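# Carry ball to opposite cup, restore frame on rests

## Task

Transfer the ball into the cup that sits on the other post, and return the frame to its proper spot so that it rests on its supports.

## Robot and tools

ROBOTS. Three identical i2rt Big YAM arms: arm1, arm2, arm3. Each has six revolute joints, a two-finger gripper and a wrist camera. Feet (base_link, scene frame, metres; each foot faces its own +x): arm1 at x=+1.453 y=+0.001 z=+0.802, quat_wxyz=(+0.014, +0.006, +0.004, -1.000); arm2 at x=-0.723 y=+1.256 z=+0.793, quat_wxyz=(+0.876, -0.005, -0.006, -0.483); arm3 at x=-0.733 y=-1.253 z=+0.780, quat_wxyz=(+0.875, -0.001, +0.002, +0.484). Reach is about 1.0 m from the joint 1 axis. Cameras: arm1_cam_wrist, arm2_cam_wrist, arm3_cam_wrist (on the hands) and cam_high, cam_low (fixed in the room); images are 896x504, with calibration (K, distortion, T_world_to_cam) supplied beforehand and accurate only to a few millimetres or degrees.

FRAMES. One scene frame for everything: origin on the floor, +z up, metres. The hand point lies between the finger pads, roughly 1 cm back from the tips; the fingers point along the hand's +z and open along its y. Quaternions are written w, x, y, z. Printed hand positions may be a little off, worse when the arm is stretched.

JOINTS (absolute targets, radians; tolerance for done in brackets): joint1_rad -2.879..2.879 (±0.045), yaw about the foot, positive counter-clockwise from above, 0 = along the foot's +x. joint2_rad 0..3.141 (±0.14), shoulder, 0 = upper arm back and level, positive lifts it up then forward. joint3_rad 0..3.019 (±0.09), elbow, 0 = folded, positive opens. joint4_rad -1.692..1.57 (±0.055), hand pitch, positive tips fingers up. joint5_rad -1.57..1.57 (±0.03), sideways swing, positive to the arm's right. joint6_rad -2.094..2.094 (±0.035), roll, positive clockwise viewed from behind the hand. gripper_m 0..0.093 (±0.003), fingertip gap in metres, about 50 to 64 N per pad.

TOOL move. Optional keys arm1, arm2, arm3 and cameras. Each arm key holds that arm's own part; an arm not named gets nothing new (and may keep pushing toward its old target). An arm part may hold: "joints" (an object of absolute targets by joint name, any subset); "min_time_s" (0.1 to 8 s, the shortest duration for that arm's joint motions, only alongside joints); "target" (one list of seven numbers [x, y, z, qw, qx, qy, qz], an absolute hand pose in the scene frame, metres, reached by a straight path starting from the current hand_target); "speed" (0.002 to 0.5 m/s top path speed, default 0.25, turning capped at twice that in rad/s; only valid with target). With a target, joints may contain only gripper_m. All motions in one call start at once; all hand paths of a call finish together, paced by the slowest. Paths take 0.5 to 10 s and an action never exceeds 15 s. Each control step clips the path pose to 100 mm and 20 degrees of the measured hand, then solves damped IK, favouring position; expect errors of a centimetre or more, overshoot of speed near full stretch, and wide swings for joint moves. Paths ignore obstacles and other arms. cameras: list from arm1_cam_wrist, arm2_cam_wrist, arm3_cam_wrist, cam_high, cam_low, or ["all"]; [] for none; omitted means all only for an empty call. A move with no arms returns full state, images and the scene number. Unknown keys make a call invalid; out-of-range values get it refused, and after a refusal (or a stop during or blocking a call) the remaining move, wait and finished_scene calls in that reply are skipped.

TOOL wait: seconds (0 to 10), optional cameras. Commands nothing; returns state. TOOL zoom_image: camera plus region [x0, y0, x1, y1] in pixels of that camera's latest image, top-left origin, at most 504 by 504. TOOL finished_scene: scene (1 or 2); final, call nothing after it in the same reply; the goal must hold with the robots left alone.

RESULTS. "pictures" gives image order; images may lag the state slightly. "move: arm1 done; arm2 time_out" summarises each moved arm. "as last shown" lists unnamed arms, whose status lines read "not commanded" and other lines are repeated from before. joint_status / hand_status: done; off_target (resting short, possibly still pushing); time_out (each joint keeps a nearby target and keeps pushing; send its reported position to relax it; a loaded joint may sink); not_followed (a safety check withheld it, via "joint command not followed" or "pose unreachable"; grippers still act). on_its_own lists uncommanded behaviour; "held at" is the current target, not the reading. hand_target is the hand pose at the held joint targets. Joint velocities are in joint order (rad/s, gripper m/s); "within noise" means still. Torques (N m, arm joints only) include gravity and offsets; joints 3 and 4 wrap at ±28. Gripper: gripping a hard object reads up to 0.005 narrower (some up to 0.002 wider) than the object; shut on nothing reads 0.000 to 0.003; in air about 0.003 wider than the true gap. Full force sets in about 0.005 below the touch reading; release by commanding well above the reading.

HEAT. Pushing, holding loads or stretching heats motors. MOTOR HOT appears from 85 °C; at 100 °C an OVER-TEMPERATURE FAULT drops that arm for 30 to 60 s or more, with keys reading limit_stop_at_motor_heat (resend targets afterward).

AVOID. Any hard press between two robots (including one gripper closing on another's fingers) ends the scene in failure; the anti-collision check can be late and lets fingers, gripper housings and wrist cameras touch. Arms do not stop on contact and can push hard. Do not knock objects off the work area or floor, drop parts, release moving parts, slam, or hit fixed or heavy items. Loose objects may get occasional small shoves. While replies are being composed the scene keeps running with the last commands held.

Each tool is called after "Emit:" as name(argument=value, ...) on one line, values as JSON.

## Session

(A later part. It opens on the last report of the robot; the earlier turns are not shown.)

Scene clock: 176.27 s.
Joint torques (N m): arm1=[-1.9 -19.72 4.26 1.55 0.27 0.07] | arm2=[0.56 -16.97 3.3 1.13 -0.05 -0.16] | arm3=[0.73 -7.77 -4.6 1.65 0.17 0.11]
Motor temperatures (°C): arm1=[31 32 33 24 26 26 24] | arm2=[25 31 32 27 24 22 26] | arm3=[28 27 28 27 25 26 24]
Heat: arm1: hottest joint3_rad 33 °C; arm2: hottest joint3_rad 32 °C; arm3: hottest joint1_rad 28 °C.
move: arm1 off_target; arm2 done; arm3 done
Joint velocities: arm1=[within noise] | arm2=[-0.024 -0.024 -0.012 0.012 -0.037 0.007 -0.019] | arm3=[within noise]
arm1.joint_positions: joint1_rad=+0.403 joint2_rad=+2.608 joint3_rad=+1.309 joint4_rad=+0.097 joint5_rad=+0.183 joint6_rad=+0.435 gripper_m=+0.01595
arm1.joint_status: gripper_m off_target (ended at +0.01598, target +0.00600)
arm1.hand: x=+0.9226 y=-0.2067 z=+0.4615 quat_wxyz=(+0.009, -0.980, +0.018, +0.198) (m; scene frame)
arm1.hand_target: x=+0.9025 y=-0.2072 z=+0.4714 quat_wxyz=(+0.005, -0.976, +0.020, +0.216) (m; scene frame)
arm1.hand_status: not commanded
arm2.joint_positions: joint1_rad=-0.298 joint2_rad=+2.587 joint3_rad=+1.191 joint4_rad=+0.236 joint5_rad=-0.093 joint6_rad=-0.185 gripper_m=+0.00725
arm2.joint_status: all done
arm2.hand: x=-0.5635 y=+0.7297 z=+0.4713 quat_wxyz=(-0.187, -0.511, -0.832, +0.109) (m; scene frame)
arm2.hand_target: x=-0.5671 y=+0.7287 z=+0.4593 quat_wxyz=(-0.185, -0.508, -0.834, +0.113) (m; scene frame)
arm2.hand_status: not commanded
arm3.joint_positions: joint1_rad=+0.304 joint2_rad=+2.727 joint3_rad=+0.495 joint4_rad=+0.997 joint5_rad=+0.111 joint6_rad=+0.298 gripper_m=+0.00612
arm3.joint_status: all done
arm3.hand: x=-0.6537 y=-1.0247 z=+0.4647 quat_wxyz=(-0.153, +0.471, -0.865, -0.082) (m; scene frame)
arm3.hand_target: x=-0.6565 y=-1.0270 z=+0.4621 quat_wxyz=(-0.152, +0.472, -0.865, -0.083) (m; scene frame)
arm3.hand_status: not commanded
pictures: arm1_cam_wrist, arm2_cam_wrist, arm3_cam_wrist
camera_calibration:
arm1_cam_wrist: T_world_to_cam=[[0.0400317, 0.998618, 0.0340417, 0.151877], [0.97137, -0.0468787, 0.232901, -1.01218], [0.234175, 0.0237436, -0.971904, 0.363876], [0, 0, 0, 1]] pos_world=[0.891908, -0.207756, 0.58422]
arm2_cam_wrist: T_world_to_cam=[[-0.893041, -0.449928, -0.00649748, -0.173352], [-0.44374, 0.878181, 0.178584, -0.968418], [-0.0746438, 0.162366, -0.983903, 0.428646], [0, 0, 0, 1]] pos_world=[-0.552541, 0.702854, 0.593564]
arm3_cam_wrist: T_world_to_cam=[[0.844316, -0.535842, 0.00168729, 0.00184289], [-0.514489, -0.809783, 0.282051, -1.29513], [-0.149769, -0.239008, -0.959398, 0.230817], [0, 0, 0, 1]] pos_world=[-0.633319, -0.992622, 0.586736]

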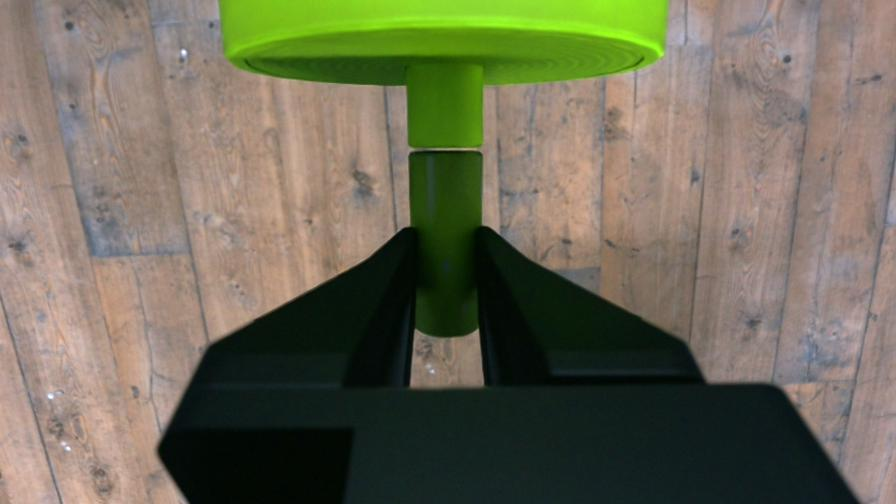

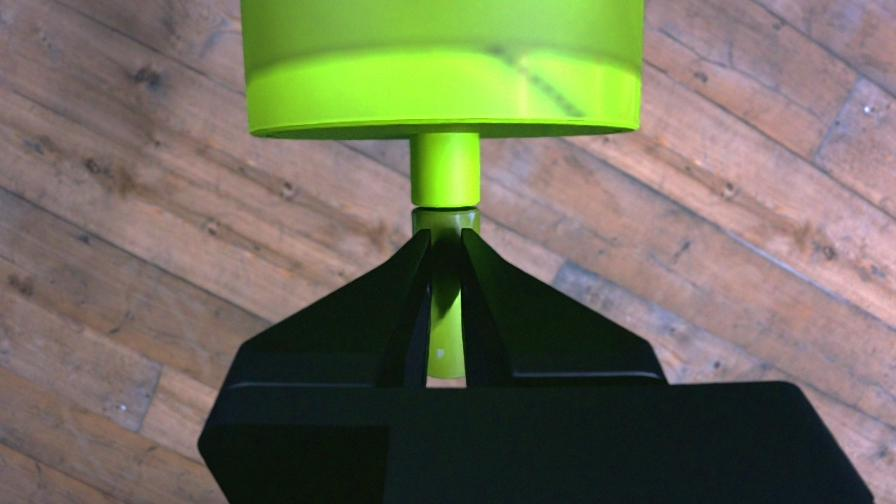

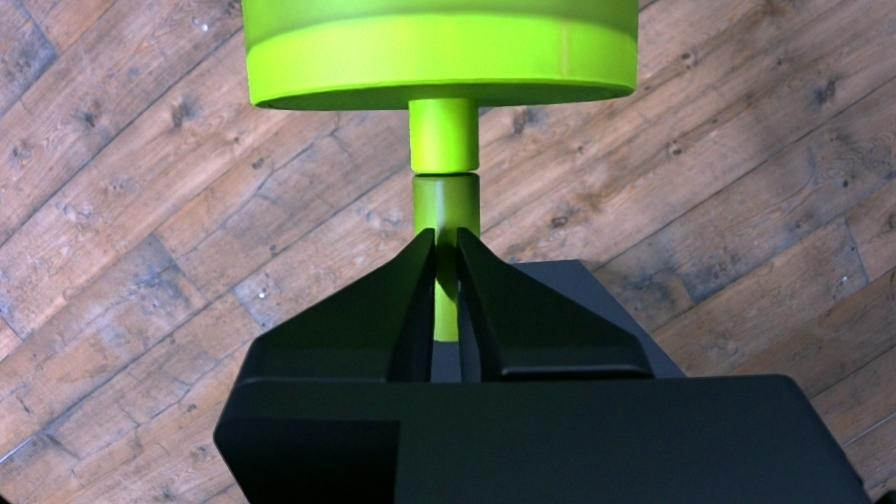

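Emit:
move(arm1={"joints":{"gripper_m":0.05}}, arm2={"joints":{"gripper_m":0.06}}, arm3={"joints":{"gripper_m":0.06}})

Emit:
move(arm1={"target":[0.9025,-0.2072,0.4545,0.0045,-0.9761,0.0204,0.2164],"speed":0.1}, arm2={"target":[-0.5705,0.7345,0.437,0.1848,0.5080,0.8338,-0.1126],"speed":0.1}, arm3={"target":[-0.658,-1.029,0.442,0.1524,-0.4714,0.8647,0.0831],"speed":0.1})

Emit:
move(arm1={"joints":{"gripper_m":0.006}}, arm2={"joints":{"gripper_m":0.006}}, arm3={"joints":{"gripper_m":0.006}}, cameras=["arm1_cam_wrist","arm2_cam_wrist","arm3_cam_wrist"])

Scene clock: 189.30 s.
Joint torques (N m): arm1=[-1.9 -19.72 4.22 1.54 0.27 0.08] | arm2=[0.67 -17.14 3.21 0.98 -0.11 -0.16] | arm3=[0.73 -7.71 -4.6 1.65 0.16 0.11]
Motor temperatures (°C): arm1=[31 34 32 24 26 26 25] | arm2=[25 34 31 27 24 22 26] | arm3=[28 27 27 27 24 26 24]
Heat: arm1: hottest joint2_rad 34 °C; arm2: hottest joint2_rad 34 °C; arm3: hottest joint1_rad 28 °C.
move: arm1 done; arm2 done; arm3 done
Joint velocities: within noise
arm1.joint_positions: joint1_rad=+0.403 joint2_rad=+2.608 joint3_rad=+1.309 joint4_rad=+0.097 joint5_rad=+0.183 joint6_rad=+0.435 gripper_m=+0.04987
arm1.joint_status: all done
arm1.hand: x=+0.9226 y=-0.2067 z=+0.4615 quat_wxyz=(+0.009, -0.980, +0.018, +0.198) (m; scene frame)
arm1.hand_target: x=+0.9025 y=-0.2072 z=+0.4714 quat_wxyz=(+0.005, -0.976, +0.020, +0.216) (m; scene frame)
arm1.hand_status: not commanded
arm2.joint_positions: joint1_rad=-0.298 joint2_rad=+2.586 joint3_rad=+1.192 joint4_rad=+0.239 joint5_rad=-0.091 joint6_rad=-0.185 gripper_m=+0.05982
arm2.joint_status: all done
arm2.hand: x=-0.5634 y=+0.7282 z=+0.4719 quat_wxyz=(-0.188, -0.511, -0.832, +0.112) (m; scene frame)
arm2.hand_target: x=-0.5672 y=+0.7288 z=+0.4592 quat_wxyz=(-0.185, -0.508, -0.834, +0.113) (m; scene frame)
arm2.hand_status: not commanded
arm3.joint_positions: joint1_rad=+0.304 joint2_rad=+2.727 joint3_rad=+0.495 joint4_rad=+0.997 joint5_rad=+0.111 joint6_rad=+0.298 gripper_m=+0.05984
arm3.joint_status: all done
arm3.hand: x=-0.6537 y=-1.0247 z=+0.4647 quat_wxyz=(-0.153, +0.471, -0.865, -0.082) (m; scene frame)
arm3.hand_target: x=-0.6565 y=-1.0270 z=+0.4621 quat_wxyz=(-0.152, +0.472, -0.865, -0.083) (m; scene frame)
arm3.hand_status: not commanded
pictures: none

Scene clock: 190.60 s.
Joint torques (N m): arm1=[-1.9 -19.49 4.29 1.68 0.27 0.08] | arm2=[0.38 -17.14 2.96 1.13 -0.18 -0.17] | arm3=[0.79 -7.71 -4.74 1.69 0.24 0.12]
Motor temperatures (°C): arm1=[31 34 32 24 26 26 25] | arm2=[25 34 31 27 24 22 26] | arm3=[28 27 27 27 24 26 24]
Heat: arm1: hottest joint2_rad 34 °C; arm2: hottest joint2_rad 34 °C; arm3: hottest joint1_rad 28 °C.
move: arm1 off_target; arm2 off_target; arm3 done
Joint velocities: within noise
arm1.joint_positions: joint1_rad=+0.403 joint2_rad=+2.640 joint3_rad=+1.332 joint4_rad=+0.109 joint5_rad=+0.183 joint6_rad=+0.435 gripper_m=+0.04990
arm1.joint_status: not commanded
arm1.hand: x=+0.9208 y=-0.2075 z=+0.4497 quat_wxyz=(+0.009, -0.980, +0.018, +0.200) (m; scene frame)
arm1.hand_target: x=+0.9029 y=-0.2070 z=+0.4551 quat_wxyz=(+0.005, -0.976, +0.021, +0.216) (m; scene frame)
arm1.hand_status: off_target (0.019 m and 2.0 deg from the pose sent, 0.021 m and 2.3 deg at the start)
arm2.joint_positions: joint1_rad=-0.300 joint2_rad=+2.642 joint3_rad=+1.209 joint4_rad=+0.270 joint5_rad=-0.091 joint6_rad=-0.187 gripper_m=+0.05989
arm2.joint_status: not commanded
arm2.hand: x=-0.5667 y=+0.7364 z=+0.4484 quat_wxyz=(-0.185, -0.511, -0.832, +0.109) (m; scene frame)
arm2.hand_target: x=-0.5707 y=+0.7350 z=+0.4372 quat_wxyz=(-0.185, -0.508, -0.834, +0.113) (m; scene frame)
arm2.hand_status: off_target (0.012 m and 0.5 deg from the pose sent, 0.036 m and 0.6 deg at the start)
arm3.joint_positions: joint1_rad=+0.308 joint2_rad=+2.794 joint3_rad=+0.539 joint4_rad=+1.020 joint5_rad=+0.111 joint6_rad=+0.303 gripper_m=+0.05991
arm3.joint_status: not commanded
arm3.hand: x=-0.6552 y=-1.0260 z=+0.4450 quat_wxyz=(-0.153, +0.471, -0.865, -0.082) (m; scene frame)
arm3.hand_target: x=-0.6579 y=-1.0289 z=+0.4421 quat_wxyz=(-0.152, +0.471, -0.865, -0.083) (m; scene frame)
arm3.hand_status: done (0.005 m and 0.1 deg from the pose sent, 0.024 m and 0.2 deg at the start)
pictures: none

Scene clock: 191.27 s.
Joint torques (N m): arm1=[-1.9 -19.14 4.4 1.63 0.18 0.1] | arm2=[0.5 -17.14 2.97 1.11 -0.24 -0.12] | arm3=[0.67 -7.71 -4.75 1.66 0.17 0.2]
Motor temperatures (°C): arm1=[31 34 32 24 26 26 25] | arm2=[25 34 31 27 24 22 26] | arm3=[28 27 27 27 24 26 24]
Heat: arm1: hottest joint2_rad 34 °C; arm2: hottest joint2_rad 34 °C; arm3: hottest joint1_rad 28 °C.
move: arm1 off_target; arm2 off_target; arm3 off_target
Joint velocities: within noise
arm1.joint_positions: joint1_rad=+0.403 joint2_rad=+2.640 joint3_rad=+1.332 joint4_rad=+0.110 joint5_rad=+0.185 joint6_rad=+0.433 gripper_m=+0.01889
arm1.joint_status: gripper_m off_target (ended at +0.01892, target +0.00600)
arm1.hand: x=+0.9206 y=-0.2072 z=+0.4498 quat_wxyz=(+0.009, -0.980, +0.017, +0.200) (m; scene frame)
arm1.hand_target: x=+0.9029 y=-0.2070 z=+0.4550 quat_wxyz=(+0.005, -0.976, +0.020, +0.216) (m; scene frame)
arm1.hand_status: not commanded
arm2.joint_positions: joint1_rad=-0.300 joint2_rad=+2.642 joint3_rad=+1.209 joint4_rad=+0.270 joint5_rad=-0.090 joint6_rad=-0.191 gripper_m=+0.01847
arm2.joint_status: gripper_m off_target (ended at +0.01850, target +0.00600)
arm2.hand: x=-0.5669 y=+0.7364 z=+0.4484 quat_wxyz=(-0.184, -0.509, -0.833, +0.110) (m; scene frame)
arm2.hand_target: x=-0.5706 y=+0.7351 z=+0.4372 quat_wxyz=(-0.185, -0.508, -0.834, +0.112) (m; scene frame)
arm2.hand_status: not commanded
arm3.joint_positions: joint1_rad=+0.309 joint2_rad=+2.794 joint3_rad=+0.539 joint4_rad=+1.020 joint5_rad=+0.113 joint6_rad=+0.296 gripper_m=+0.01806
arm3.joint_status: gripper_m off_target (ended at +0.01809, target +0.00600)
arm3.hand: x=-0.6551 y=-1.0261 z=+0.4450 quat_wxyz=(-0.154, +0.475, -0.863, -0.081) (m; scene frame)
arm3.hand_target: x=-0.6580 y=-1.0291 z=+0.4420 quat_wxyz=(-0.152, +0.472, -0.865, -0.083) (m; scene frame)
arm3.hand_status: not commanded
pictures: arm1_cam_wrist, arm2_cam_wrist, arm3_cam_wrist
camera_calibration:
arm1_cam_wrist: T_world_to_cam=[[0.0391212, 0.998652, 0.0341015, 0.153706], [0.972599, -0.0458834, 0.227919, -1.00628], [0.229176, 0.0242506, -0.973083, 0.358146], [0, 0, 0, 1]] pos_world=[0.890615, -0.208355, 0.572614]
arm2_cam_wrist: T_world_to_cam=[[-0.891811, -0.452405, -0.00171876, -0.173182], [-0.445092, 0.876702, 0.182449, -0.973077], [-0.0810338, 0.163475, -0.983214, 0.400039], [0, 0, 0, 1]] pos_world=[-0.555137, 0.709354, 0.570563]
arm3_cam_wrist: T_world_to_cam=[[0.848171, -0.529705, 0.00429097, 0.00997219], [-0.509313, -0.813239, 0.281501, -1.29128], [-0.145623, -0.240946, -0.959551, 0.212165], [0, 0, 0, 1]] pos_world=[-0.635228, -0.993717, 0.567037]

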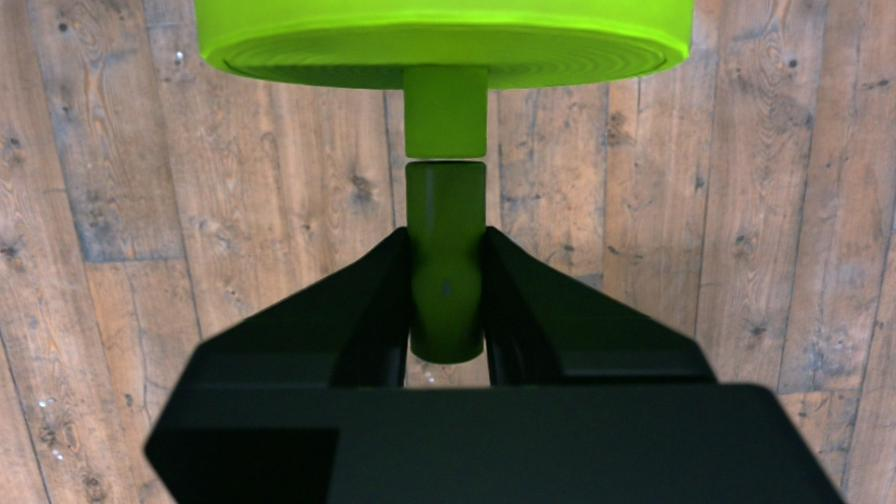

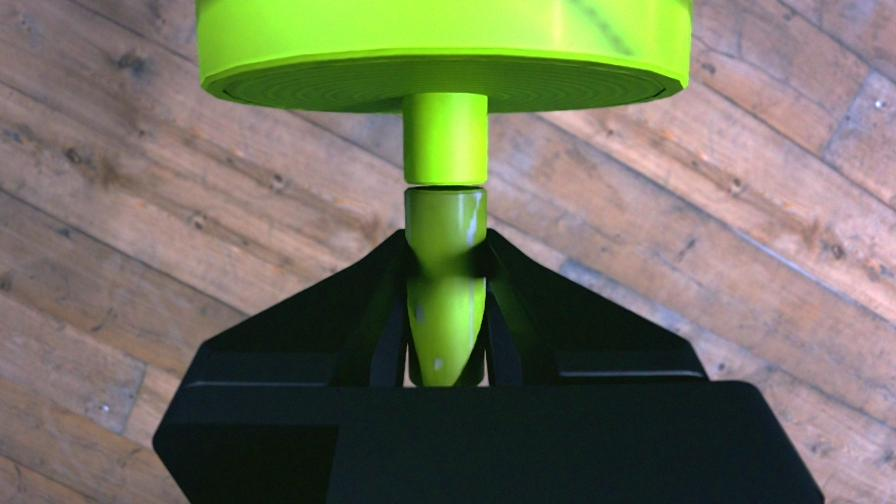

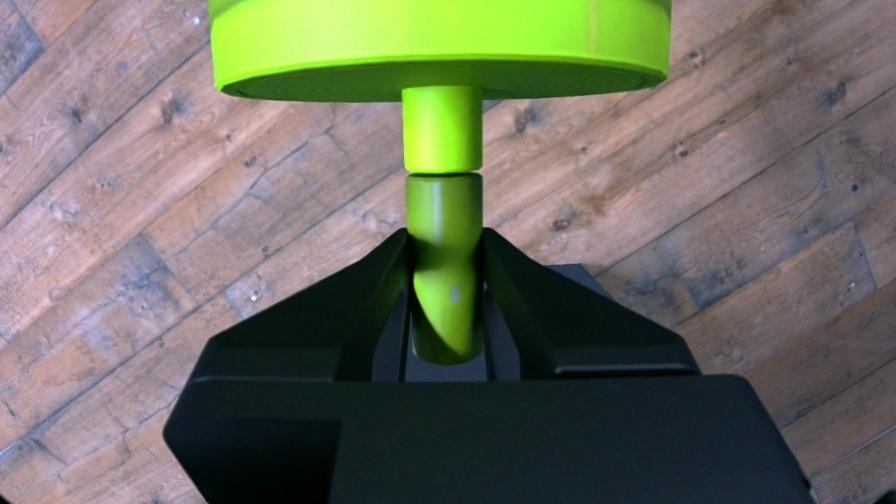

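Emit:
move(arm1={"target":[0.9029,-0.2070,0.515,0.0045,-0.9761,0.0204,0.2164],"speed":0.1}, arm2={"target":[-0.5706,0.7351,0.497,0.1848,0.5080,0.8338,-0.1126],"speed":0.1}, arm3={"target":[-0.658,-1.029,0.502,0.1524,-0.4714,0.8647,0.0831],"speed":0.1}, cameras=["all"])

Emit:
zoom_image(camera="cam_low", region=[340, 360, 560, 480])

Emit:
zoom_image(camera="cam_high", region=[370, 240, 530, 350])

Scene clock: 212.07 s.
Joint torques (N m): arm1=[-1.03 -22.95 2.55 0.75 0.31 0.19] | arm2=[0.56 -22.07 0.9 0.16 -0.19 -0.11] | arm3=[0.62 -11.46 -7.58 1.07 0.19 0.22]
Motor temperatures (°C): arm1=[31 36 32 24 26 26 25] | arm2=[25 36 30 27 24 22 28] | arm3=[28 28 27 27 24 26 25]
Heat: arm1: hottest joint2_rad 36 °C; arm2: hottest joint2_rad 36 °C; arm3: hottest joint1_rad 28 °C.
move: arm1 off_target; arm2 off_target; arm3 off_target
Joint velocities: within noise
arm1.joint_positions: joint1_rad=+0.392 joint2_rad=+2.543 joint3_rad=+1.268 joint4_rad=+0.075 joint5_rad=+0.181 joint6_rad=+0.423 gripper_m=+0.01889
arm1.joint_status: not commanded
arm1.hand: x=+0.9200 y=-0.2014 z=+0.4877 quat_wxyz=(+0.010, -0.980, +0.017, +0.198) (m; scene frame)
arm1.hand_target: x=+0.9031 y=-0.2068 z=+0.5142 quat_wxyz=(+0.005, -0.976, +0.020, +0.216) (m; scene frame)
arm1.hand_status: off_target (0.033 m and 2.3 deg from the pose sent, 0.068 m and 2.0 deg at the start)
arm2.joint_positions: joint1_rad=-0.300 joint2_rad=+2.555 joint3_rad=+1.145 joint4_rad=+0.239 joint5_rad=-0.091 joint6_rad=-0.192 gripper_m=+0.01847
arm2.joint_status: not commanded
arm2.hand: x=-0.5682 y=+0.7418 z=+0.4802 quat_wxyz=(-0.182, -0.509, -0.834, +0.107) (m; scene frame)
arm2.hand_target: x=-0.5706 y=+0.7352 z=+0.4963 quat_wxyz=(-0.185, -0.508, -0.834, +0.113) (m; scene frame)
arm2.hand_status: off_target (0.018 m and 0.7 deg from the pose sent, 0.049 m and 0.3 deg at the start)
arm3.joint_positions: joint1_rad=+0.310 joint2_rad=+2.646 joint3_rad=+0.443 joint4_rad=+0.976 joint5_rad=+0.113 joint6_rad=+0.294 gripper_m=+0.01806
arm3.joint_status: not commanded
arm3.hand: x=-0.6543 y=-1.0216 z=+0.4887 quat_wxyz=(-0.156, +0.475, -0.862, -0.085) (m; scene frame)
arm3.hand_target: x=-0.6578 y=-1.0292 z=+0.5012 quat_wxyz=(-0.152, +0.471, -0.865, -0.083) (m; scene frame)
arm3.hand_status: off_target (0.016 m and 0.7 deg from the pose sent, 0.057 m and 0.5 deg at the start)
pictures: arm1_cam_wrist, arm2_cam_wrist, arm3_cam_wrist, cam_high, cam_low
camera_calibration:
arm1_cam_wrist: T_world_to_cam=[[0.0389353, 0.998583, 0.0362816, 0.14569], [0.971755, -0.046297, 0.231407, -1.01503], [0.232759, 0.0262469, -0.97218, 0.391715], [0, 0, 0, 1]] pos_world=[0.889511, -0.202758, 0.610416]
arm2_cam_wrist: T_world_to_cam=[[-0.891213, -0.453571, -0.00357985, -0.169784], [-0.44592, 0.874682, 0.189963, -0.986839], [-0.0830303, 0.170894, -0.981785, 0.423099], [0, 0, 0, 1]] pos_world=[-0.556236, 0.713857, 0.602247]
arm3_cam_wrist: T_world_to_cam=[[0.849663, -0.527324, 0.00147993, 0.0162292], [-0.507535, -0.81701, 0.273684, -1.29844], [-0.143111, -0.23329, -0.961819, 0.265956], [0, 0, 0, 1]] pos_world=[-0.634734, -0.990239, 0.61114]

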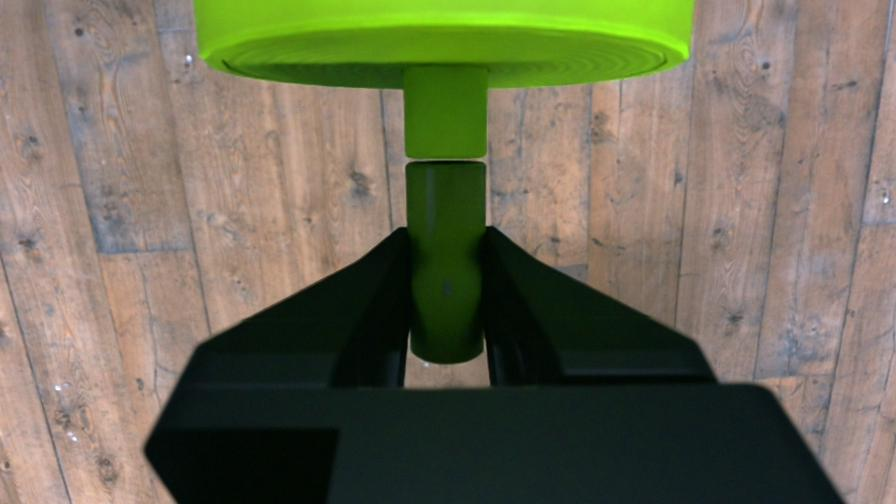

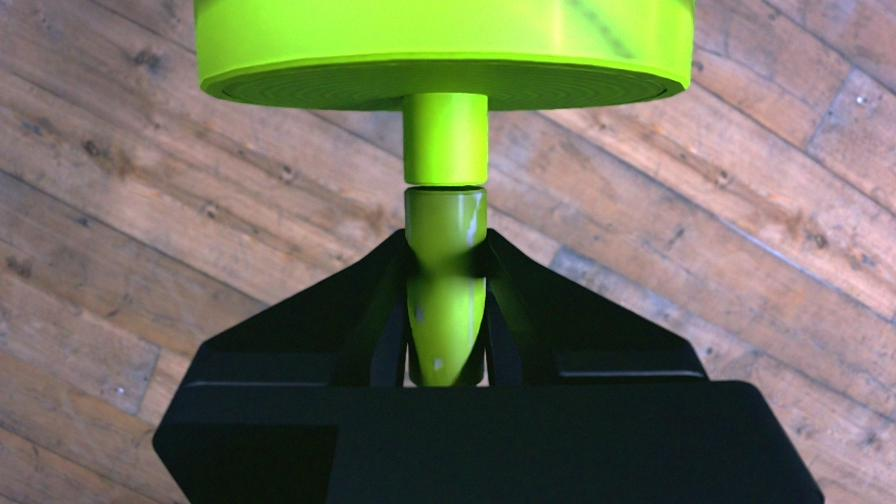

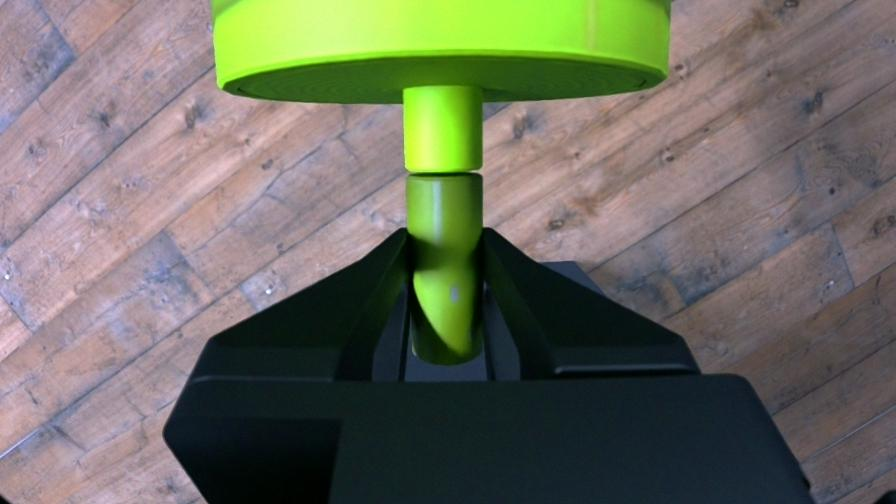

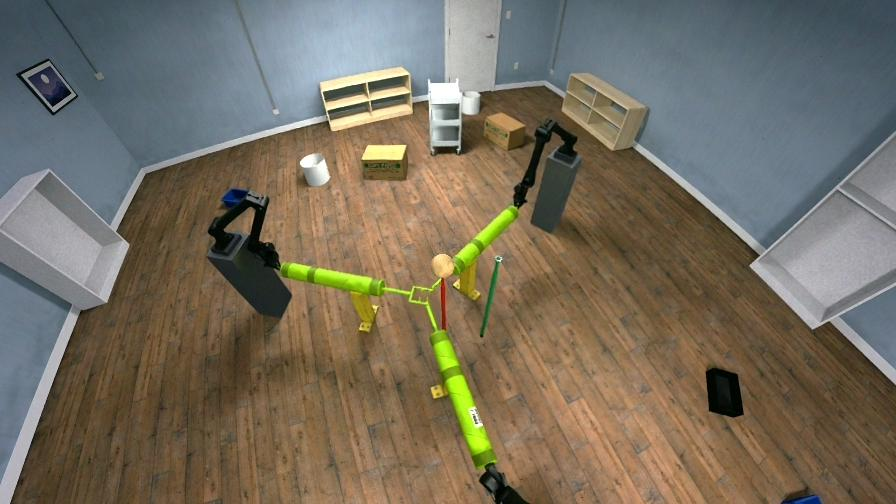

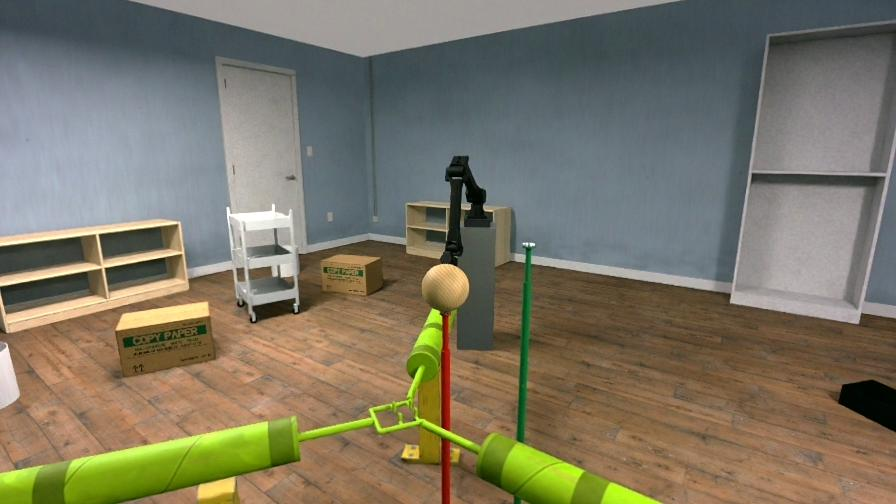

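Scaled by 2.291 from the camera's 896x504 image, which has a finer 1280x720 frame.

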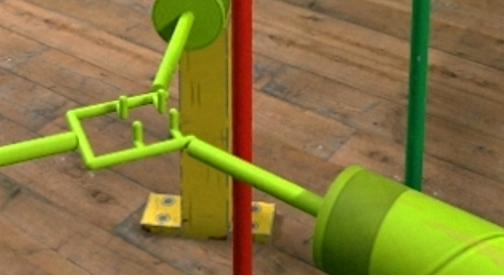

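Scaled by 3.150 from the camera's 896x504 image, which has a finer 1280x720 frame.

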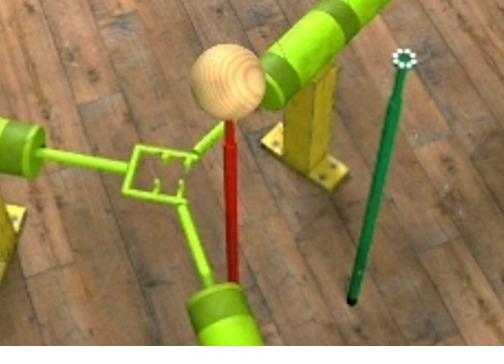

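Emit:
move(arm1={"target":[0.9366,-0.1694,0.6065,0.0045,-0.9761,0.0204,0.2164],"speed":0.12}, arm2={"target":[-0.5363,0.7728,0.594,0.1848,0.5080,0.8338,-0.1126],"speed":0.12}, arm3={"target":[-0.6256,-0.9907,0.5875,0.1524,-0.4714,0.8647,0.0831],"speed":0.12}, cameras=["cam_high","cam_low"])

Emit:
zoom_image(camera="cam_low", region=[360, 230, 560, 450])

Emit:
zoom_image(camera="cam_high", region=[370, 230, 530, 350])

Scene clock: 255.73 s.
Joint torques (N m): arm1=[-1.85 -20.72 2.85 0.76 0.12 0.12] | arm2=[1.61 -20.66 1.68 0.17 -0.07 0.07] | arm3=[-0.85 -10.4 -2.1 0.62 0.05 0.05]
Motor temperatures (°C): arm1=[30 41 30 24 26 25 26] | arm2=[25 39 28 26 24 22 29] | arm3=[28 29 29 27 24 25 26]
Heat: arm1: hottest joint2_rad 41 °C; arm2: hottest joint2_rad 39 °C; arm3: hottest joint2_rad 29 °C.
move: arm1 off_target; arm2 off_target; arm3 done
Joint velocities: within noise
arm1.joint_positions: joint1_rad=+0.357 joint2_rad=+2.267 joint3_rad=+1.030 joint4_rad=+0.047 joint5_rad=+0.168 joint6_rad=+0.389 gripper_m=+0.01889
arm1.joint_status: not commanded
arm1.hand: x=+0.9499 y=-0.1708 z=+0.5829 quat_wxyz=(+0.010, -0.980, +0.016, +0.200) (m; scene frame)
arm1.hand_target: x=+0.9367 y=-0.1693 z=+0.6057 quat_wxyz=(+0.005, -0.976, +0.020, +0.217) (m; scene frame)
arm1.hand_status: off_target (0.027 m and 2.0 deg from the pose sent, 0.124 m and 2.3 deg at the start)
arm2.joint_positions: joint1_rad=-0.215 joint2_rad=+2.279 joint3_rad=+0.958 joint4_rad=+0.153 joint5_rad=-0.055 joint6_rad=-0.121 gripper_m=+0.01847
arm2.joint_status: not commanded
arm2.hand: x=-0.5394 y=+0.7754 z=+0.5772 quat_wxyz=(-0.179, -0.507, -0.836, +0.108) (m; scene frame)
arm2.hand_target: x=-0.5363 y=+0.7729 z=+0.5933 quat_wxyz=(-0.185, -0.508, -0.834, +0.113) (m; scene frame)
arm2.hand_status: off_target (0.017 m and 0.8 deg from the pose sent, 0.122 m and 0.7 deg at the start)
arm3.joint_positions: joint1_rad=+0.230 joint2_rad=+2.159 joint3_rad=+0.362 joint4_rad=+0.565 joint5_rad=+0.083 joint6_rad=+0.217 gripper_m=+0.01806
arm3.joint_status: not commanded
arm3.hand: x=-0.6276 y=-0.9891 z=+0.5806 quat_wxyz=(-0.151, +0.477, -0.862, -0.081) (m; scene frame)
arm3.hand_target: x=-0.6256 y=-0.9908 z=+0.5872 quat_wxyz=(-0.153, +0.471, -0.865, -0.083) (m; scene frame)
arm3.hand_status: done (0.007 m and 0.7 deg from the pose sent, 0.107 m and 0.8 deg at the start)
pictures: cam_high, cam_low

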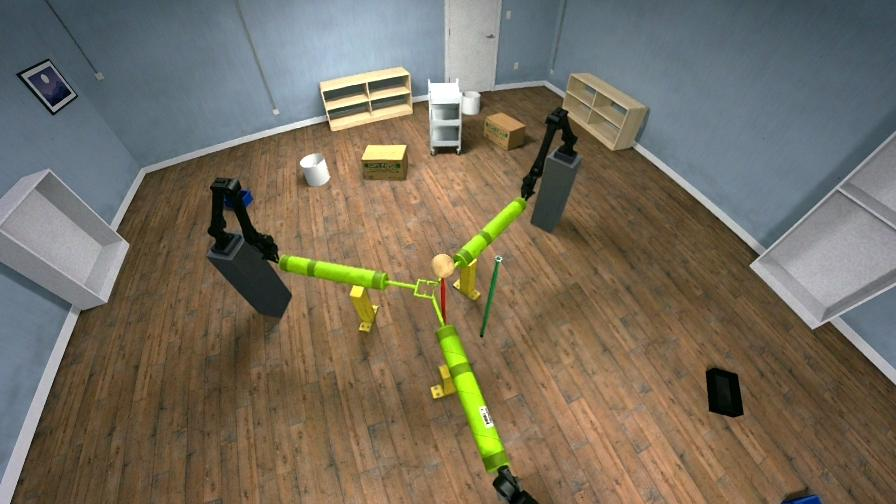

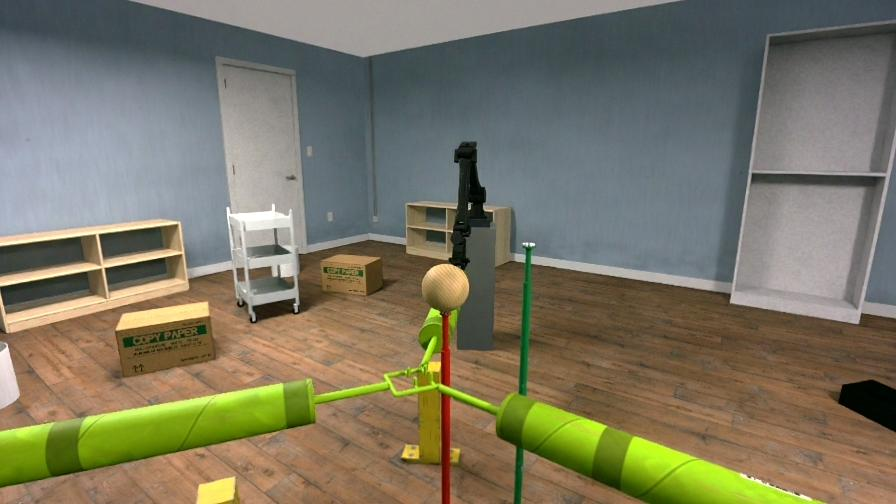

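Scaled by 2.291 from the camera's 896x504 image, which has a finer 1280x720 frame.

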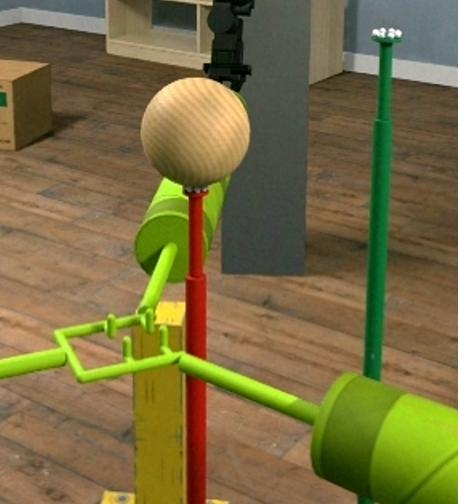

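Scaled by 3.150 from the camera's 896x504 image, which has a finer 1280x720 frame.

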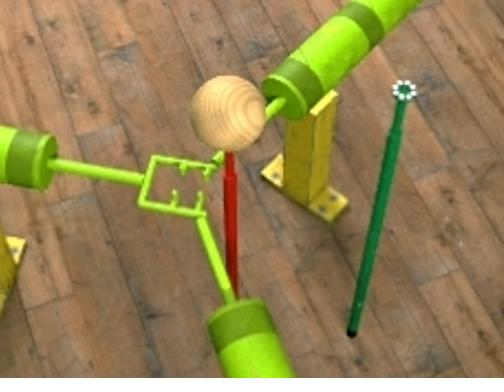

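Emit:
move(arm1={"target":[0.9779,-0.1167,0.656,0.0045,-0.9761,0.0204,0.2164],"speed":0.1}, arm2={"target":[-0.4933,0.8229,0.6485,0.1848,0.5080,0.8338,-0.1126],"speed":0.1}, arm3={"target":[-0.5826,-0.9388,0.6355,0.1524,-0.4714,0.8647,0.0831],"speed":0.1}, cameras=["cam_high","cam_low"])

Emit:
zoom_image(camera="cam_low", region=[380, 240, 520, 400])

Emit:
zoom_image(camera="cam_high", region=[390, 230, 520, 320])

Scene clock: 280.73 s.
Joint torques (N m): arm1=[-2.08 -18.08 3.02 1.06 0.11 0.1] | arm2=[1.85 -19.25 2.25 0.21 -0.03 0.11] | arm3=[-0.73 -10.75 1.88 0.34 0.11 0.08]
Motor temperatures (°C): arm1=[30 39 30 24 26 25 26] | arm2=[25 41 28 26 24 22 29] | arm3=[28 29 27 27 24 25 27]
Heat: arm1: hottest joint2_rad 39 °C; arm2: hottest joint2_rad 41 °C; arm3: hottest joint2_rad 29 °C.
move: arm1 off_target; arm2 off_target; arm3 done
Joint velocities: within noise
arm1.joint_positions: joint1_rad=+0.278 joint2_rad=+2.070 joint3_rad=+0.828 joint4_rad=+0.058 joint5_rad=+0.134 joint6_rad=+0.316 gripper_m=+0.01889
arm1.joint_status: not commanded
arm1.hand: x=+0.9905 y=-0.1199 z=+0.6359 quat_wxyz=(+0.008, -0.980, +0.016, +0.197) (m; scene frame)
arm1.hand_target: x=+0.9780 y=-0.1167 z=+0.6554 quat_wxyz=(+0.005, -0.976, +0.020, +0.217) (m; scene frame)
arm1.hand_status: off_target (0.024 m and 2.3 deg from the pose sent, 0.095 m and 2.0 deg at the start)
arm2.joint_positions: joint1_rad=-0.080 joint2_rad=+2.100 joint3_rad=+0.839 joint4_rad=+0.092 joint5_rad=+0.002 joint6_rad=+0.001 gripper_m=+0.01847
arm2.joint_status: not commanded
arm2.hand: x=-0.4981 y=+0.8239 z=+0.6318 quat_wxyz=(-0.176, -0.507, -0.837, +0.109) (m; scene frame)
arm2.hand_target: x=-0.4934 y=+0.8228 z=+0.6478 quat_wxyz=(-0.185, -0.508, -0.834, +0.113) (m; scene frame)
arm2.hand_status: off_target (0.017 m and 1.1 deg from the pose sent, 0.097 m and 0.8 deg at the start)
arm3.joint_positions: joint1_rad=+0.148 joint2_rad=+1.920 joint3_rad=+0.479 joint4_rad=+0.219 joint5_rad=+0.054 joint6_rad=+0.139 gripper_m=+0.01806
arm3.joint_status: not commanded
arm3.hand: x=-0.5850 y=-0.9374 z=+0.6296 quat_wxyz=(-0.152, +0.477, -0.862, -0.083) (m; scene frame)
arm3.hand_target: x=-0.5826 y=-0.9387 z=+0.6354 quat_wxyz=(-0.153, +0.471, -0.865, -0.083) (m; scene frame)
arm3.hand_status: done (0.006 m and 0.7 deg from the pose sent, 0.087 m and 0.7 deg at the start)
pictures: cam_high, cam_low

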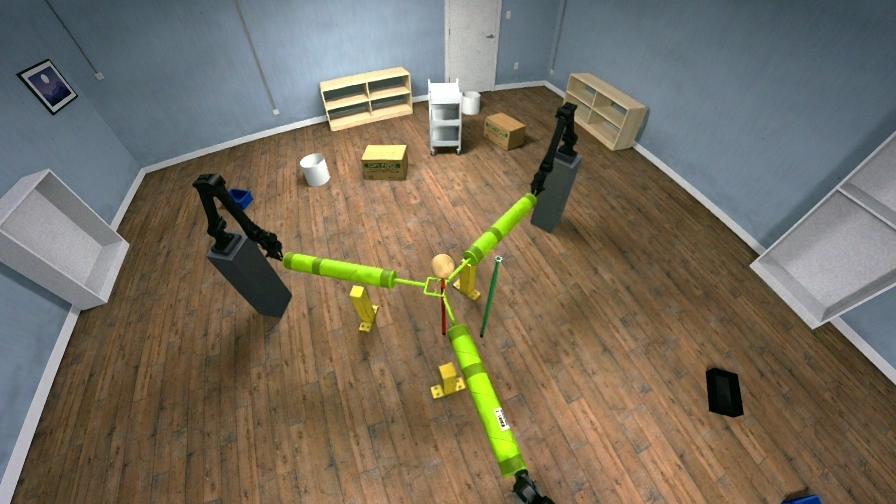

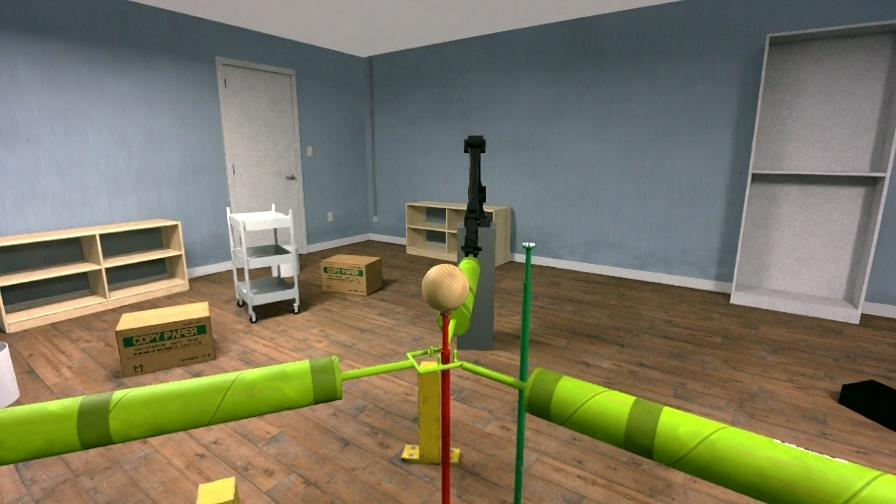

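Scaled by 3.150 from the camera's 896x504 image, which has a finer 1280x720 frame.

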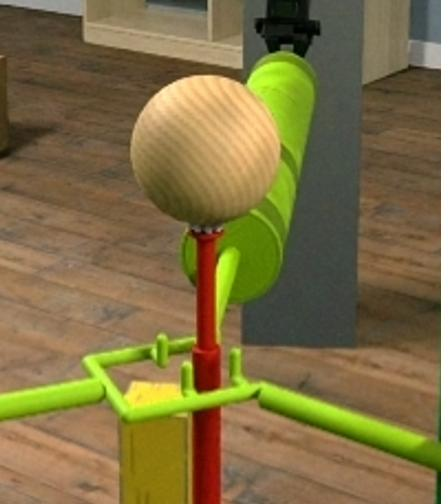

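Scaled by 3.877 from the camera's 896x504 image, which has a finer 1280x720 frame.

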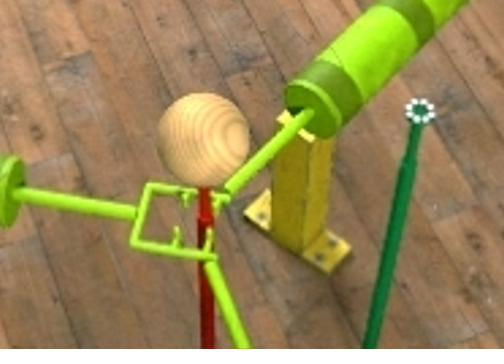

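Emit:
move(arm1={"target":[0.9826,-0.111,0.739,0.0045,-0.9761,0.0204,0.2164],"speed":0.1}, arm2={"target":[-0.4877,0.8283,0.734,0.1848,0.5080,0.8338,-0.1126],"speed":0.1}, arm3={"target":[-0.5782,-0.9344,0.721,0.1524,-0.4714,0.8647,0.0831],"speed":0.1}, cameras=["cam_high","cam_low"])

Emit:
zoom_image(camera="cam_low", region=[380, 240, 520, 400])

Emit:
zoom_image(camera="cam_high", region=[390, 230, 520, 320])

Scene clock: 298.90 s.
Joint torques (N m): arm1=[-2.67 -16.62 4.92 0.73 0.13 0.06] | arm2=[2.78 -17.9 4.27 0.13 -0.04 0.17] | arm3=[-0.85 -9.17 5.83 0.02 0.1 0.06]
Motor temperatures (°C): arm1=[30 39 30 24 26 25 27] | arm2=[25 41 28 26 24 22 29] | arm3=[28 29 27 27 24 25 27]
Heat: arm1: hottest joint2_rad 39 °C; arm2: hottest joint2_rad 41 °C; arm3: hottest joint2_rad 29 °C.
move: arm1 off_target; arm2 off_target; arm3 done
Joint velocities: within noise
arm1.joint_positions: joint1_rad=+0.275 joint2_rad=+1.830 joint3_rad=+0.799 joint4_rad=-0.147 joint5_rad=+0.130 joint6_rad=+0.310 gripper_m=+0.01889
arm1.joint_status: not commanded
arm1.hand: x=+0.9928 y=-0.1187 z=+0.7193 quat_wxyz=(+0.006, -0.980, +0.015, +0.200) (m; scene frame)
arm1.hand_target: x=+0.9826 y=-0.1110 z=+0.7385 quat_wxyz=(+0.005, -0.976, +0.021, +0.217) (m; scene frame)
arm1.hand_status: off_target (0.023 m and 2.0 deg from the pose sent, 0.104 m and 2.3 deg at the start)
arm2.joint_positions: joint1_rad=-0.073 joint2_rad=+1.859 joint3_rad=+0.821 joint4_rad=-0.133 joint5_rad=+0.009 joint6_rad=+0.011 gripper_m=+0.01847
arm2.joint_status: not commanded
arm2.hand: x=-0.4967 y=+0.8261 z=+0.7174 quat_wxyz=(-0.174, -0.509, -0.836, +0.110) (m; scene frame)
arm2.hand_target: x=-0.4878 y=+0.8282 z=+0.7333 quat_wxyz=(-0.185, -0.508, -0.834, +0.112) (m; scene frame)
arm2.hand_status: off_target (0.019 m and 1.3 deg from the pose sent, 0.103 m and 1.1 deg at the start)
arm3.joint_positions: joint1_rad=+0.143 joint2_rad=+1.581 joint3_rad=+0.484 joint4_rad=-0.126 joint5_rad=+0.051 joint6_rad=+0.134 gripper_m=+0.01806
arm3.joint_status: not commanded
arm3.hand: x=-0.5823 y=-0.9352 z=+0.7137 quat_wxyz=(-0.151, +0.477, -0.862, -0.083) (m; scene frame)
arm3.hand_target: x=-0.5783 y=-0.9344 z=+0.7208 quat_wxyz=(-0.152, +0.471, -0.865, -0.083) (m; scene frame)
arm3.hand_status: done (0.008 m and 0.7 deg from the pose sent, 0.092 m and 0.7 deg at the start)
pictures: cam_high, cam_low

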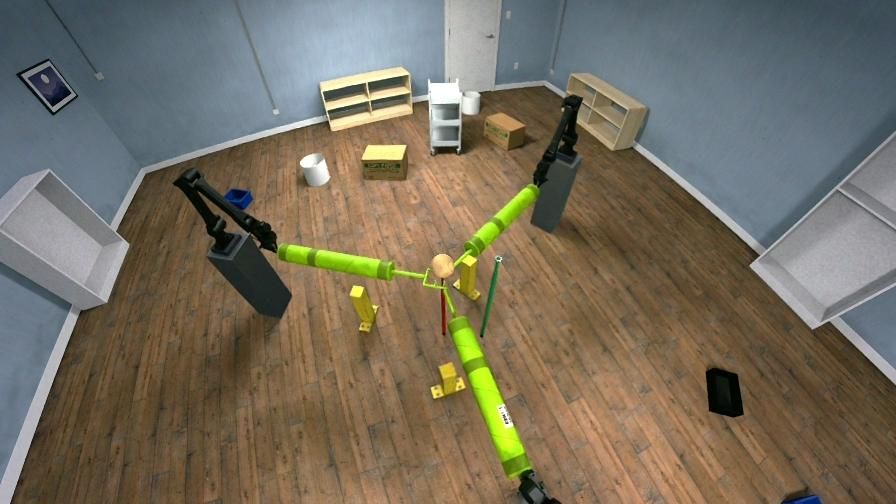

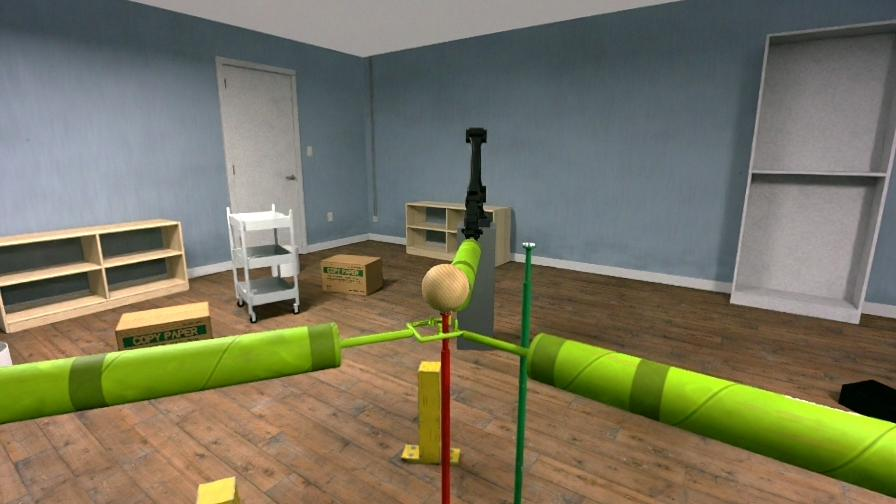

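Scaled by 3.150 from the camera's 896x504 image, which has a finer 1280x720 frame.

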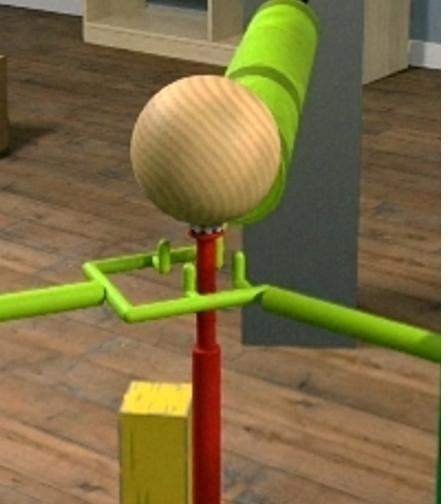

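Scaled by 3.877 from the camera's 896x504 image, which has a finer 1280x720 frame.

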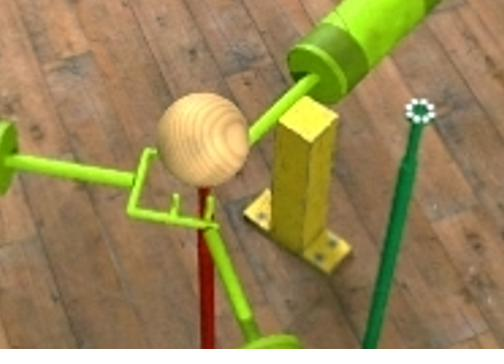

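Emit:
move(arm1={"target":[0.985,-0.106,0.839,0.0045,-0.9761,0.0204,0.2164],"speed":0.06}, arm2={"target":[-0.4835,0.832,0.834,0.1848,0.5080,0.8338,-0.1126],"speed":0.06}, arm3={"target":[-0.5766,-0.9318,0.822,0.1524,-0.4714,0.8647,0.0831],"speed":0.06}, cameras=["cam_high","cam_low"])

Emit:
zoom_image(camera="cam_low", region=[380, 200, 560, 360])

Emit:
zoom_image(camera="cam_high", region=[390, 210, 520, 320])

Scene clock: 316.20 s.
Joint torques (N m): arm1=[-2.26 -15.21 8.83 -0.03 0.09 0.1] | arm2=[2.96 -16.44 8.12 -0.59 -0.05 0.21] | arm3=[-0.73 -8.59 9.01 -0.84 0.12 0.1]
Motor temperatures (°C): arm1=[30 36 31 24 26 25 27] | arm2=[25 38 28 26 24 22 29] | arm3=[28 29 27 27 24 25 27]
Heat: arm1: hottest joint2_rad 36 °C; arm2: hottest joint2_rad 38 °C; arm3: hottest joint2_rad 29 °C.
move: arm1 off_target; arm2 off_target; arm3 off_target
Joint velocities: within noise
arm1.joint_positions: joint1_rad=+0.258 joint2_rad=+1.589 joint3_rad=+0.825 joint4_rad=-0.418 joint5_rad=+0.126 joint6_rad=+0.296 gripper_m=+0.01889
arm1.joint_status: not commanded
arm1.hand: x=+0.9991 y=-0.1100 z=+0.8111 quat_wxyz=(+0.008, -0.980, +0.016, +0.197) (m; scene frame)
arm1.hand_target: x=+0.9854 y=-0.1059 z=+0.8386 quat_wxyz=(+0.005, -0.976, +0.020, +0.217) (m; scene frame)
arm1.hand_status: off_target (0.031 m and 2.3 deg from the pose sent, 0.121 m and 2.0 deg at the start)
arm2.joint_positions: joint1_rad=-0.062 joint2_rad=+1.628 joint3_rad=+0.852 joint4_rad=-0.405 joint5_rad=+0.014 joint6_rad=+0.019 gripper_m=+0.01847
arm2.joint_status: not commanded
arm2.hand: x=-0.4964 y=+0.8357 z=+0.8085 quat_wxyz=(-0.170, -0.508, -0.837, +0.108) (m; scene frame)
arm2.hand_target: x=-0.4837 y=+0.8323 z=+0.8335 quat_wxyz=(-0.185, -0.508, -0.834, +0.112) (m; scene frame)
arm2.hand_status: off_target (0.029 m and 1.8 deg from the pose sent, 0.117 m and 1.3 deg at the start)
arm3.joint_positions: joint1_rad=+0.140 joint2_rad=+1.294 joint3_rad=+0.585 joint4_rad=-0.505 joint5_rad=+0.050 joint6_rad=+0.129 gripper_m=+0.01806
arm3.joint_status: not commanded
arm3.hand: x=-0.5780 y=-0.9279 z=+0.8106 quat_wxyz=(-0.155, +0.478, -0.861, -0.085) (m; scene frame)
arm3.hand_target: x=-0.5766 y=-0.9316 z=+0.8215 quat_wxyz=(-0.153, +0.471, -0.865, -0.083) (m; scene frame)
arm3.hand_status: off_target (0.012 m and 0.9 deg from the pose sent, 0.109 m and 0.7 deg at the start)
pictures: cam_high, cam_low

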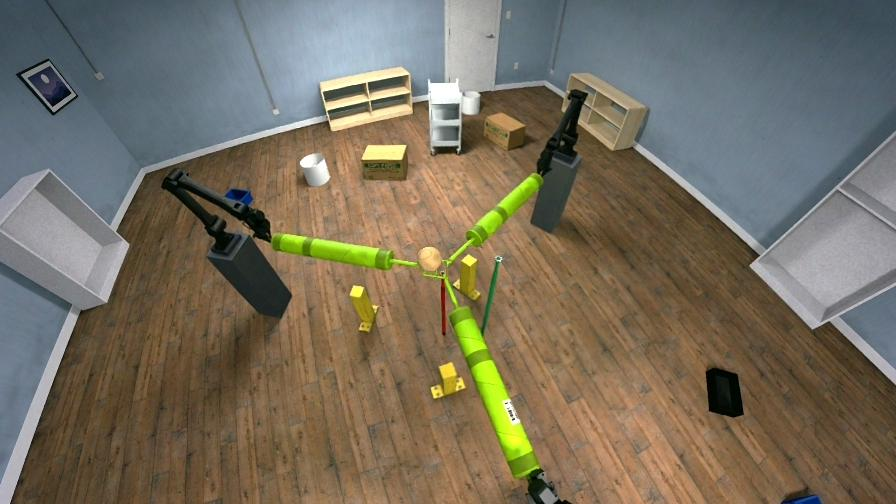

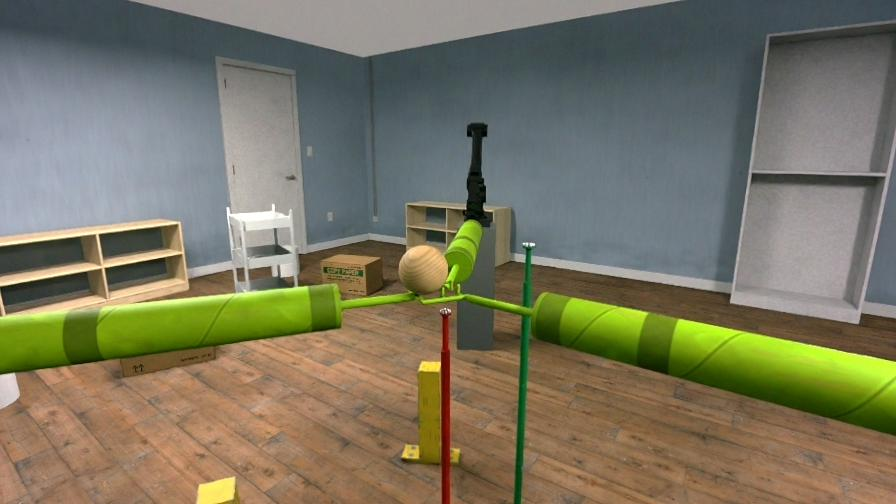

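Scaled by 2.800 from the camera's 896x504 image, which has a finer 1280x720 frame.

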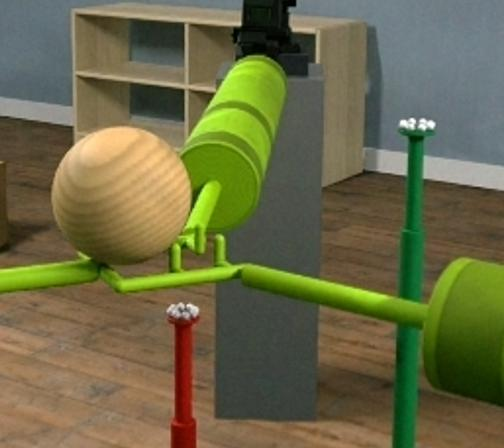

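Scaled by 3.877 from the camera's 896x504 image, which has a finer 1280x720 frame.

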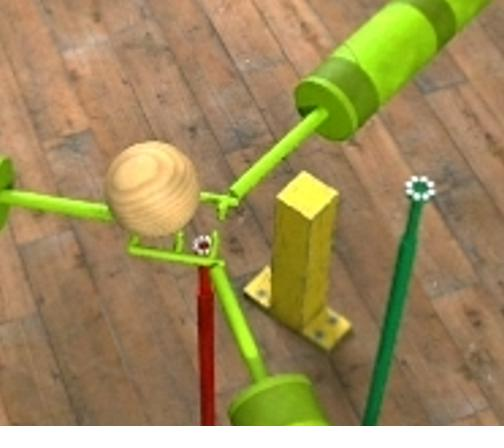

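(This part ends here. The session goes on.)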